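# Put one bread packet from the tray on each plate

## Task

Take bread packets from the tray and set exactly one lying flat on each plate, so that two packets are still on the tray. The tray, basket and plates must stay roughly in their original places, with the basket still upright. At the end, neither arm may be in contact with anything on the table.

## Robot and tools

Robot: two arms, left_arm and right_arm, each with a two-finger parallel gripper and a wrist camera. Contact made by the wrist camera or its cable counts as contact by that arm. The bases sit slightly away from their nominal spots: left_arm at about (-0.029, +0.281, +0.041) m and right_arm at about (-0.048, -0.315, +0.003) m. Arm names do not correspond to image sides.

Frames: the scene frame has its origin at table-top height, midway between the nominal bases. +z is up, +x points out over the table, and +y is toward left_arm. Reported end_effector_position (m) and end_effector_quat_wxyz are in the scene frame. end_effector_position is the point between the finger pads, roughly 1 cm behind the fingertips. In the gripper's own axes the fingers point along +z and close along y. Reported poses can be off by a few cm, and more at long reach.

execute_actions(actions, cameras): actions is a list of actions. Each action is a table of up to 15 rows, and each row is one 1/30 s step. A short table repeats its last row until 15 steps are done. A row is always 14 numbers in [-1, 1], even when only one arm moves: left dx, dy, dz, rx, ry, rz, opening, then the same seven for right. The six pose numbers are an offset, not a pose. They count from that arm's Hand target as it was when the action began, along the Hand target's own axes, not the scene axes. Every row in an action counts from that same start, so repeating an offset in a new action moves the arm further. Scale: 1.0 = 0.6 m or 180 degrees. rx, ry, rz form one rotation vector. Opening is absolute: +1 is fully open (0.094 m) and -1 is closed. Sending all six pose zeros for an arm re-commands its current Hand target. A 0 in the opening slot is a real command (half open), so resend the arm's current opening if the gripper should stay as it is. Images are returned only for an empty actions list or when cameras names them. The names are cam_head_left, cam_head_right, cam_left_wrist, cam_right_wrist, and ["all"] returns all four. An unknown name rejects the call.

move(target, speed, blend, opening_speed, grip_force, blocking, cameras): target is one 14-number row in the same layout as above, or a list of up to 15 such rows. Every row is an offset from the Hand targets at the start of the move, not from the previous row. Each gripper follows a straight path, and all paths finish together in at least 0.5 s and at most 10 s. speed is m/s, 0.002 to 2.9, default 0.25; rotation is capped at twice that in rad/s. You can give one speed or one per target. blend is in metres and rounds corners; 0 means stop at each point. opening_speed is in scale units per second, minimum 0.2, and closes gently. grip_force is newtons per pad, 10 to 50, with one value or one per arm. It stays in force until changed, and lower values close slowly. blocking=false returns after about 0.5 s while the move continues. Paths do not avoid obstacles or the other arm. Keep paths away from an arm's own base, because passing close can flip its shoulder posture. The result ends with a move: line showing how it ended (done, off_target, moving, held, fault) and which limits acted (paced = the pose sent was clipped, held = steps were withheld). done means the arm is at rest within 10 mm and 2 degrees of its target. Neither done nor off_target tells you anything about contact.

wait(seconds 0 to 10): lets the scene run with the last commands held. A running move continues during it. stop(): brakes a running move, and needs more room after a fast one. zoom_image(camera, region [x0,y0,x1,y1] in pixels, at most 504x504): gives a closer look at the latest image from one camera. All images are 672x504. read_manual: returns licence text only. finished_scene(scene): ends the current scene and cannot be undone. Call nothing after it in the same reply.

Control behaviour: on each step the commanded orientation is clipped to within 40 degrees of the measured one. Hand target is the last command after that clip, and the next offsets count from it. Grippers often stop a few cm short of the target because of friction or load. A wait will not close that gap, but re-commanding the pose or sending the missing offset will. A blocked arm keeps pressing until you command it back past its current position.

Results: Hand target, the end-effector pose, Joint positions (the last value is the finger opening in m), Joint torques, and Joint velocities (this line is left out when all values are within noise). grip_measured uses the opening scale. With the gripper empty it can read up to about 2.5 mm too wide. When squeezing a part it reads a few mm narrower than the part. To release, command an opening well above grip_measured. Tool commands lists the present commands. A MOTOR HOT line means a motor is above 75 °C. At 90 °C that arm folds up and goes idle. Holding loads, keeping an arm stretched out, or pushing against something heats the motors.

Avoid: dropping packets or letting go while they are still moving, hitting or pushing hard on anything, any contact or pressing between the two arms (including one gripper closing on the other's fingers), straining the camera cables, and anything leaving the table. A loose object may sometimes get a small nudge. Move slowly near contacts, because faster moves and targets set deeper past contact press harder.

Each tool is called after ">>>" by a JSON object that holds its "method" and its "body".

## Session

>>> {"method": "execute_actions", "body": {"actions": []}}

Scene clock: 0.00 s.
left_arm: end_effector_position=(+0.3634, +0.1551, +0.2173) grip_measured=+1.000 end_effector_quat_wxyz=(+0.470, +0.005, +0.882, -0.043) | right_arm: end_effector_position=(+0.2843, -0.3141, +0.3095) grip_measured=+1.000 end_effector_quat_wxyz=(+0.608, +0.157, +0.771, -0.100)
Joint positions: left_arm=[-0.451 1.362 0.881 -0.134 -0.278 -0.278 0.094] | right_arm=[0.295 0.941 0.857 -0.232 0.69 0.244 0.094]
Joint velocities: within noise
Joint torques (N m): no reading
Heat: left arm: 31 °C; right arm: 31 °C.
Hand target: left_arm +0.3658, +0.1547, +0.2282; +0.482, +0.002, +0.875, -0.047 | right_arm +0.2826, -0.3152, +0.3108; +0.608, +0.158, +0.772, -0.101
Tool commands: left_gripper/opening=+1.0 right_gripper/opening=+1.0
camera_calibration:
cam_left_wrist: T_world_to_cam=[[-0.0221033, -0.997709, 0.0639366, 0.150987], [-0.855574, -0.0142078, -0.517486, 0.46481], [0.517209, -0.0661406, -0.8533, 0.100472], [0, 0, 0, 1]] pos_world=[0.349051, 0.16389, 0.316612]
cam_right_wrist: T_world_to_cam=[[-0.348494, -0.936673, -0.0345845, -0.182661], [-0.58459, 0.246046, -0.773121, 0.518866], [0.732671, -0.249211, -0.633315, -0.00010824], [0, 0, 0, 1]] pos_world=[0.239747, -0.298785, 0.39476]

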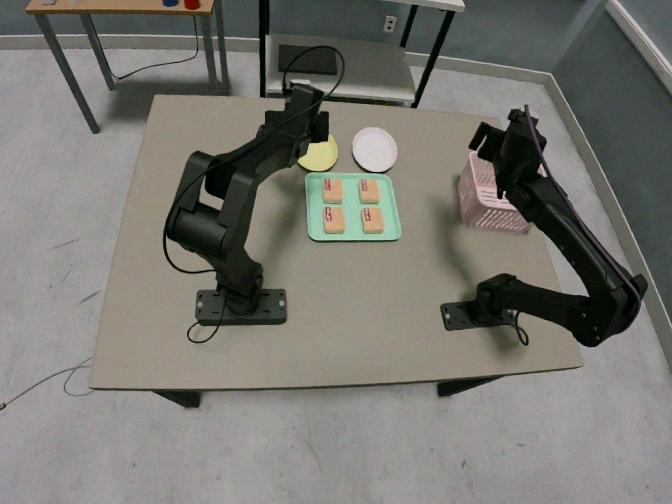

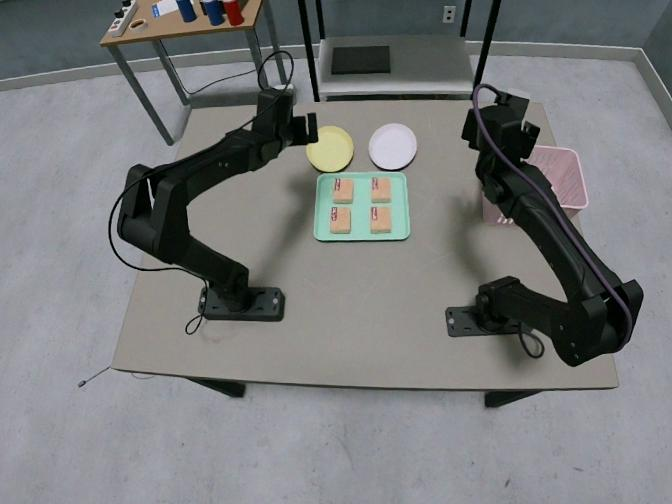

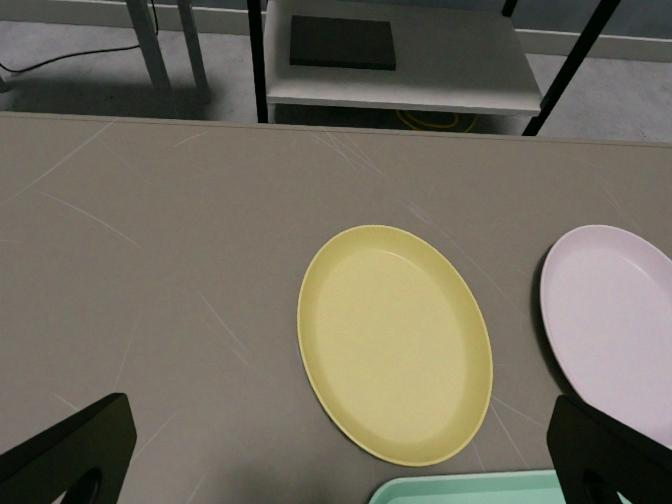

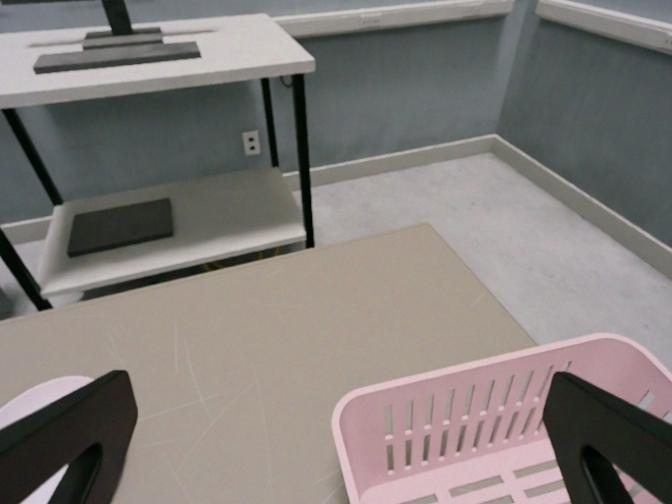

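>>> {"method": "move", "body": {"target": [[0.12,-0.075,0.035,-0.015,0.091,0.0025,0.65,0.096,0.276,-0.067,-0.044,0.141,-0.044,0.65],[0.254,-0.156,0.075,-0.030,0.182,0.005,0.65,0.372,0.292,0,-0.088,0.282,-0.0875,0.65]], "speed": 0.35, "blend": [0.03,0], "cameras": ["all"]}}

Scene clock: 33.17 s.
left_arm: end_effector_position=(+0.3107, +0.0582, +0.0776) grip_measured=+0.652 end_effector_quat_wxyz=(+0.210, +0.004, +0.978, +0.007) | right_arm: end_effector_position=(+0.2986, -0.1252, +0.1088) grip_measured=+0.651 end_effector_quat_wxyz=(+0.222, +0.002, +0.975, +0.003)
Joint positions: left_arm=[-0.723 1.865 1.2 -0.584 -0.278 -0.652 0.078] | right_arm=[0.552 1.704 1.277 -0.765 0.246 0.566 0.078]
Joint torques (N m): left_arm=[-0.16 -7.69 9.09 0.56 -0.14 -0.07] | right_arm=[-0.17 -7.86 6.15 0.97 0.1 -0.01]
Heat: left arm: 36 °C; right arm: 34 °C.
Hand target: left_arm +0.3175, +0.0513, +0.0834; +0.215, -0.001, +0.977, +0.000 | right_arm +0.2996, -0.1254, +0.1007; +0.217, +0.000, +0.976, +0.000
Off the commanded pose: left_arm 0.011 m, 1 deg | right_arm 0.008 m, 1 deg.
move: off_target (left_arm)
camera_calibration:
cam_left_wrist: T_world_to_cam=[[0.0146271, -0.999278, -0.0350642, 0.0583825], [-0.999824, -0.015029, 0.0112255, 0.349846], [-0.0117444, 0.0348938, -0.999322, 0.171979], [0, 0, 0, 1]] pos_world=[0.35095, 0.0575971, 0.169983]
cam_right_wrist: T_world_to_cam=[[0.0107802, -0.999793, -0.0172647, -0.124766], [-0.999937, -0.0107234, -0.00337641, 0.333655], [0.00319057, 0.0173, -0.999845, 0.200497], [0, 0, 0, 1]] pos_world=[0.334339, -0.124631, 0.199438]

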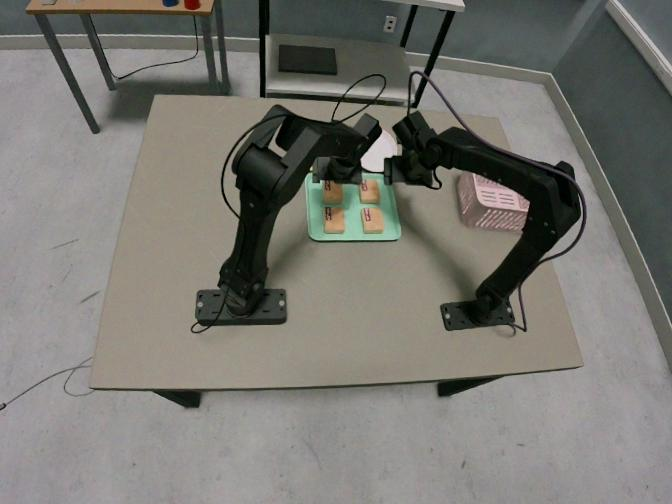

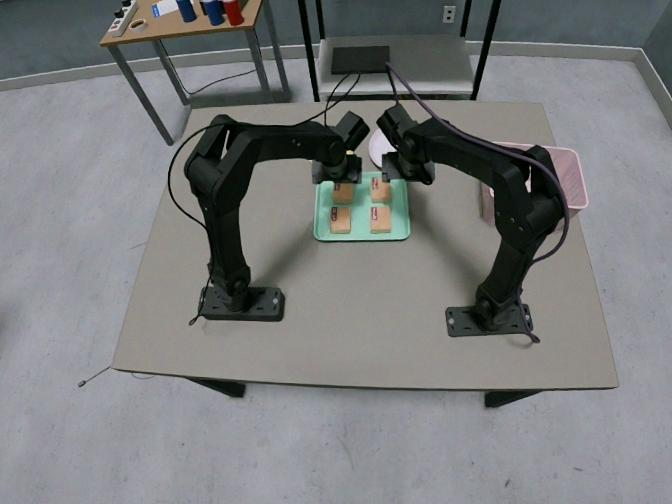

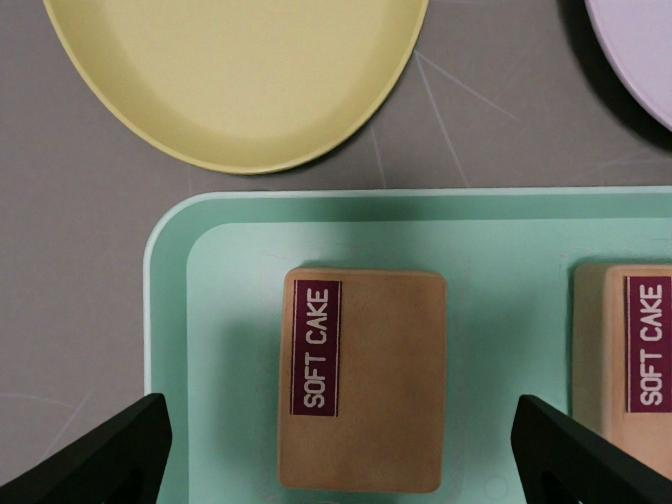

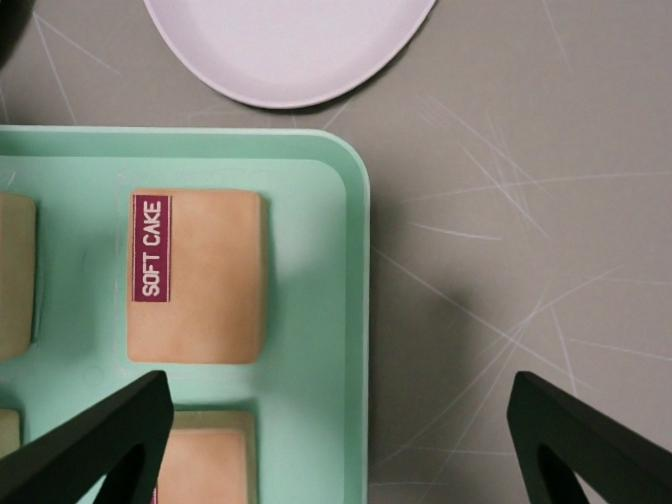

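>>> {"method": "move", "body": {"target": [[0.048,-0.010,0.0915,0,0,0,0.65,0,0,0,0,0,0,0.65],[0.048,-0.010,0.0915,0,0,0,-0.05,0,0,0,0,0,0,0.65],[-0.0225,-0.010,-0.0595,0,0,0,-0.05,0,0,0,0,0,0,0.65],[-0.284,0.071,0.0555,0,0,0,-0.05,-0.007,-0.074,0.069,0,0,0,0.65]], "speed": [0.12,0.12,0.15,0.25], "blend": [0,0,0.02,0], "grip_force": 25, "cameras": ["cam_head_right","cam_left_wrist","cam_right_wrist"]}}

Scene clock: 56.23 s.
left_arm: end_effector_position=(+0.4793, +0.1005, +0.1212) grip_measured=+0.204 end_effector_quat_wxyz=(+0.208, -0.006, +0.978, +0.005) | right_arm: end_effector_position=(+0.3227, -0.1687, +0.0780) grip_measured=+0.651 end_effector_quat_wxyz=(+0.228, +0.003, +0.974, +0.005)
Joint positions: left_arm=[-0.418 2.288 2.017 -0.914 -0.17 -0.379 0.057] | right_arm=[0.402 1.713 1.151 -0.588 0.191 0.424 0.078]
Joint torques (N m): left_arm=[-0.46 -10.96 10.09 0.7 -0.07 0.08] | right_arm=[-0.12 -7.2 5.53 1.06 0.06 -0.01]
Heat: left arm: 36 °C; right arm: 34 °C.
Hand target: left_arm +0.4860, +0.0941, +0.1247; +0.215, -0.001, +0.977, +0.000 | right_arm +0.3209, -0.1696, +0.0650; +0.217, +0.000, +0.976, +0.000
Off the commanded pose: left_arm 0.010 m, 1 deg | right_arm 0.013 m, 1 deg.
grip_force (N): 25, 25
move: off_target (right_arm)
camera_calibration:
cam_left_wrist: T_world_to_cam=[[0.0324914, -0.999091, -0.0275795, 0.0902249], [-0.99936, -0.032888, 0.0140497, 0.519864], [-0.014944, 0.0271053, -0.999521, 0.218405], [0, 0, 0, 1]] pos_world=[0.519864, 0.10132, 0.213485]
cam_right_wrist: T_world_to_cam=[[0.0093193, -0.999743, -0.0206455, -0.168237], [-0.999838, -0.00899802, -0.0156004, 0.358476], [0.0154106, 0.0207876, -0.999665, 0.166976], [0, 0, 0, 1]] pos_world=[0.357412, -0.168439, 0.169039]
Images, in order (width x height): cam_head_right 672x504, cam_left_wrist 672x504, cam_right_wrist 672x504.

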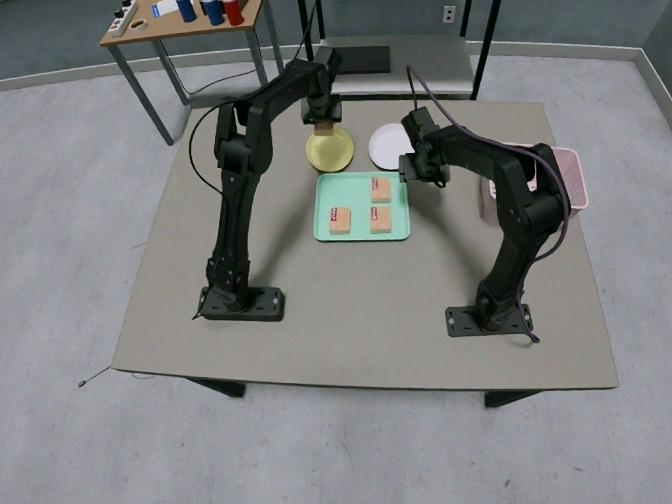

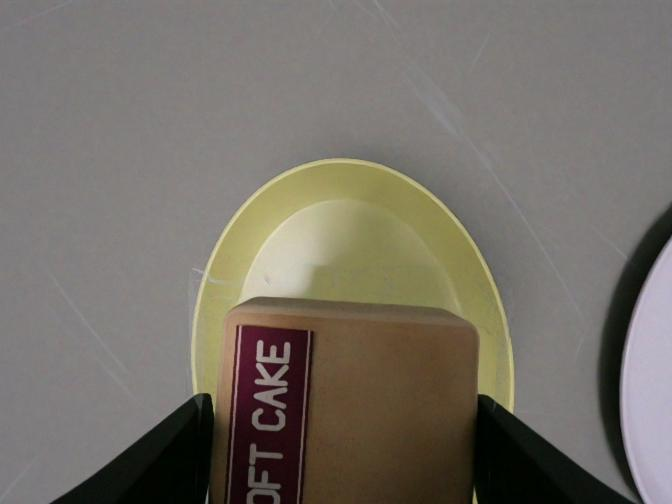

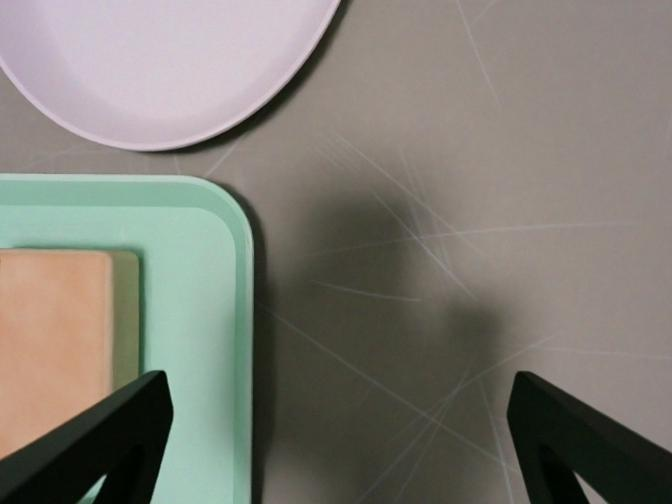

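>>> {"method": "move", "body": {"target": [[0.035,0.003,0.09,0,0,0,-0.05,0,0.167,0,0,0,0,0.65],[0.0685,0.005,0.177,0,0,0,-0.05,0.043,0.167,0.092,0,0,0,0.65],[0.0665,0.005,0.170,0,0,0,0.9,0.043,0.167,0.092,0,0,0,-0.05],[0.0665,0.005,-0.02,0,0,0,0.9,-0.0275,0.167,-0.059,0,0,0,-0.05]], "speed": [0.2,0.08,0.05,0.12], "blend": [0.005,0,0,0], "opening_speed": 0.6, "cameras": ["cam_head_right","cam_left_wrist","cam_right_wrist"]}}

Scene clock: 76.30 s.
left_arm: end_effector_position=(+0.4473, +0.0962, +0.1009) grip_measured=+0.898 end_effector_quat_wxyz=(+0.201, +0.003, +0.980, +0.001) | right_arm: end_effector_position=(+0.3157, -0.0686, +0.0829) grip_measured=+0.323 end_effector_quat_wxyz=(+0.198, -0.009, +0.980, -0.008)
Joint positions: left_arm=[-0.448 2.185 1.771 -0.786 -0.166 -0.393 0.089] | right_arm=[0.641 1.948 1.504 -0.822 0.261 0.64 0.062]
Joint torques (N m): left_arm=[-0.47 -15.32 5.41 0.65 -0.22 -0.07] | right_arm=[-0.25 -15.2 8.59 0.59 0.26 0.1]
Heat: left arm: 35 °C; right arm: 33 °C.
Hand target: left_arm +0.4448, +0.0971, +0.1188; +0.215, -0.001, +0.977, +0.000 | right_arm +0.3209, -0.0695, +0.1041; +0.217, +0.000, +0.976, +0.000
Off the commanded pose: left_arm 0.018 m, 2 deg | right_arm 0.022 m, 3 deg.
grip_force (N): 25, 25
move: off_target (left_arm, right_arm); target 3's new opening was sent with right_arm's hand 0.016 m and 2 deg from that target
camera_calibration:
cam_left_wrist: T_world_to_cam=[[0.0130824, -0.999631, -0.0237979, 0.0946897], [-0.999479, -0.0137756, 0.0292017, 0.48467], [-0.0295188, 0.0234035, -0.99929, 0.204635], [0, 0, 0, 1]] pos_world=[0.489219, 0.0965422, 0.19259]
cam_right_wrist: T_world_to_cam=[[0.0272782, -0.999601, 0.00732143, -0.076013], [-0.998539, -0.026906, 0.0468589, 0.34564], [-0.0466432, -0.00858896, -0.998875, 0.187384], [0, 0, 0, 1]] pos_world=[0.355949, -0.0650734, 0.171534]
Images, in order (width x height): cam_head_right 672x504, cam_left_wrist 672x504, cam_right_wrist 672x504.

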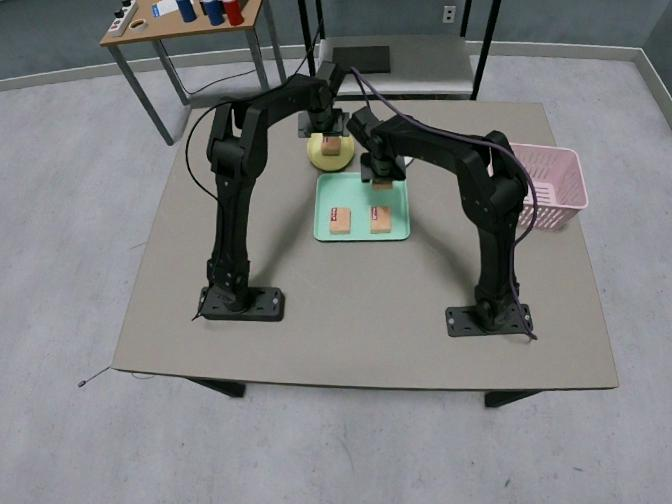

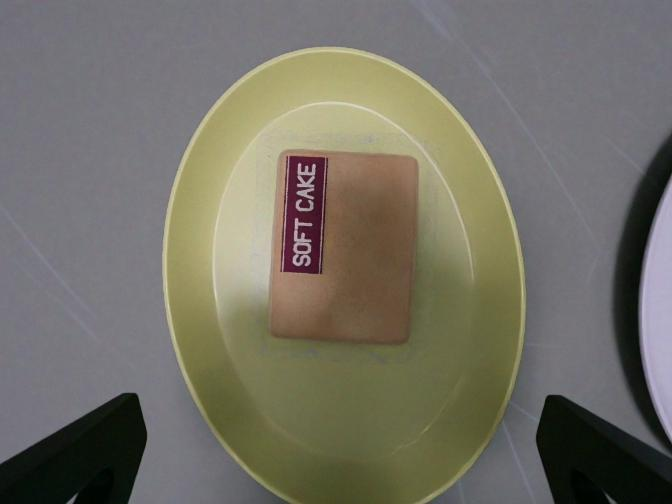

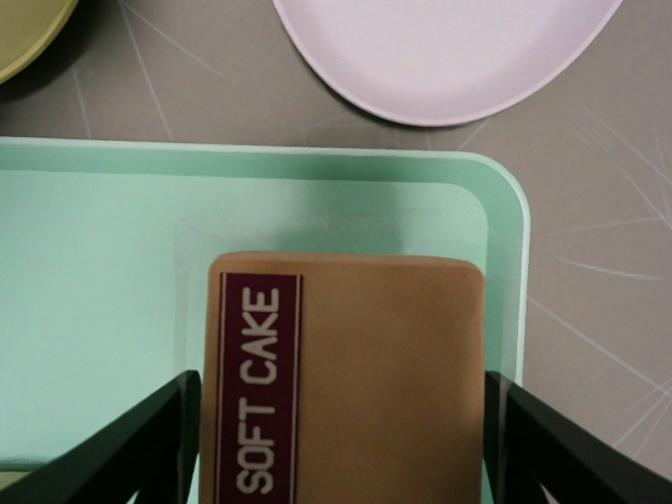

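>>> {"method": "move", "body": {"target": [[0,0,-0.03,0,0,0,0.9,-0.2585,-0.059,0.073,0,0,0,-0.05],[0,0,-0.03,0,0,0,0.9,-0.2,-0.059,0.21,0,0,0,-0.05],[0,0,-0.03,0,0,0,0.9,-0.176,-0.059,0.263,0,0,0,-0.05],[0,0,-0.03,0,0,0,0.9,-0.178,-0.059,0.257,0,0,0,0.9],[0,0,-0.03,0,0,0,0.9,-0.178,-0.059,0.03,0,0,0,0.9]], "speed": [0.25,0.15,0.08,0.05,0.15], "blend": [0.01,0.005,0,0,0], "opening_speed": 0.8, "cameras": ["cam_head_right","cam_right_wrist"]}}

Scene clock: 93.20 s.
left_arm: end_effector_position=(+0.4379, +0.0969, +0.1117) grip_measured=+0.898 end_effector_quat_wxyz=(+0.194, +0.003, +0.981, +0.003) | right_arm: end_effector_position=(+0.4241, -0.1041, +0.1073) grip_measured=+0.899 end_effector_quat_wxyz=(+0.196, -0.006, +0.981, -0.005)
Joint positions: left_arm=[-0.455 2.154 1.771 -0.832 -0.167 -0.4 0.089] | right_arm=[0.425 2.219 2.008 -1.009 0.186 0.437 0.089]
Joint torques (N m): left_arm=[-0.51 -15.62 6.05 0.63 -0.23 -0.07] | right_arm=[0.2 -18.47 8.66 0.64 0.21 0.1]
Heat: left arm: 33 °C; right arm: 34 °C.
Hand target: left_arm +0.4372, +0.0972, +0.1351; +0.215, -0.001, +0.977, +0.000 | right_arm +0.4253, -0.1048, +0.1330; +0.217, +0.000, +0.976, +0.000
Off the commanded pose: left_arm 0.023 m, 3 deg | right_arm 0.026 m, 3 deg.
grip_force (N): 25, 25
move: off_target (left_arm, right_arm); target 4's new opening was sent with right_arm's hand 0.020 m and 2 deg from that target
camera_calibration:
cam_right_wrist: T_world_to_cam=[[0.0221059, -0.999756, 0.000427058, -0.111718], [-0.998531, -0.0220577, 0.0494956, 0.451942], [-0.0494741, -0.00152058, -0.998774, 0.218421], [0, 0, 0, 1]] pos_world=[0.464554, -0.101389, 0.195832]
Images, in order (width x height): cam_head_right 672x504, cam_right_wrist 672x504.

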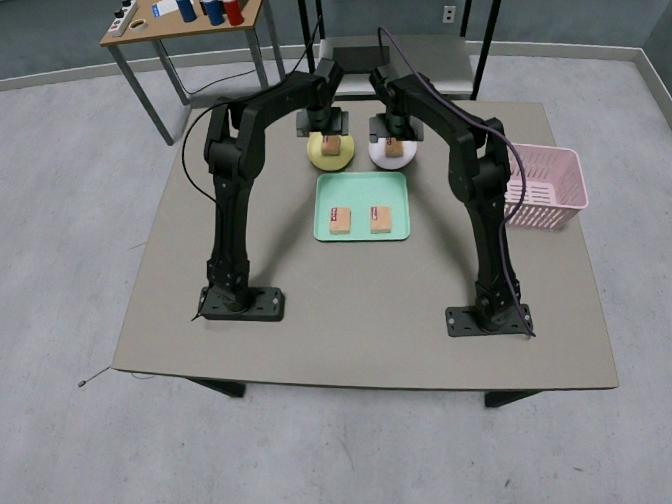

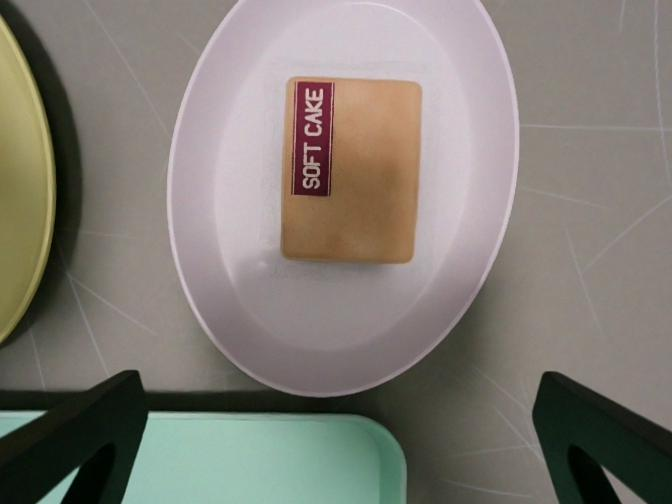

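>>> {"method": "finished_scene", "body": {"scene": 3}}

The scene is finished: the task was done.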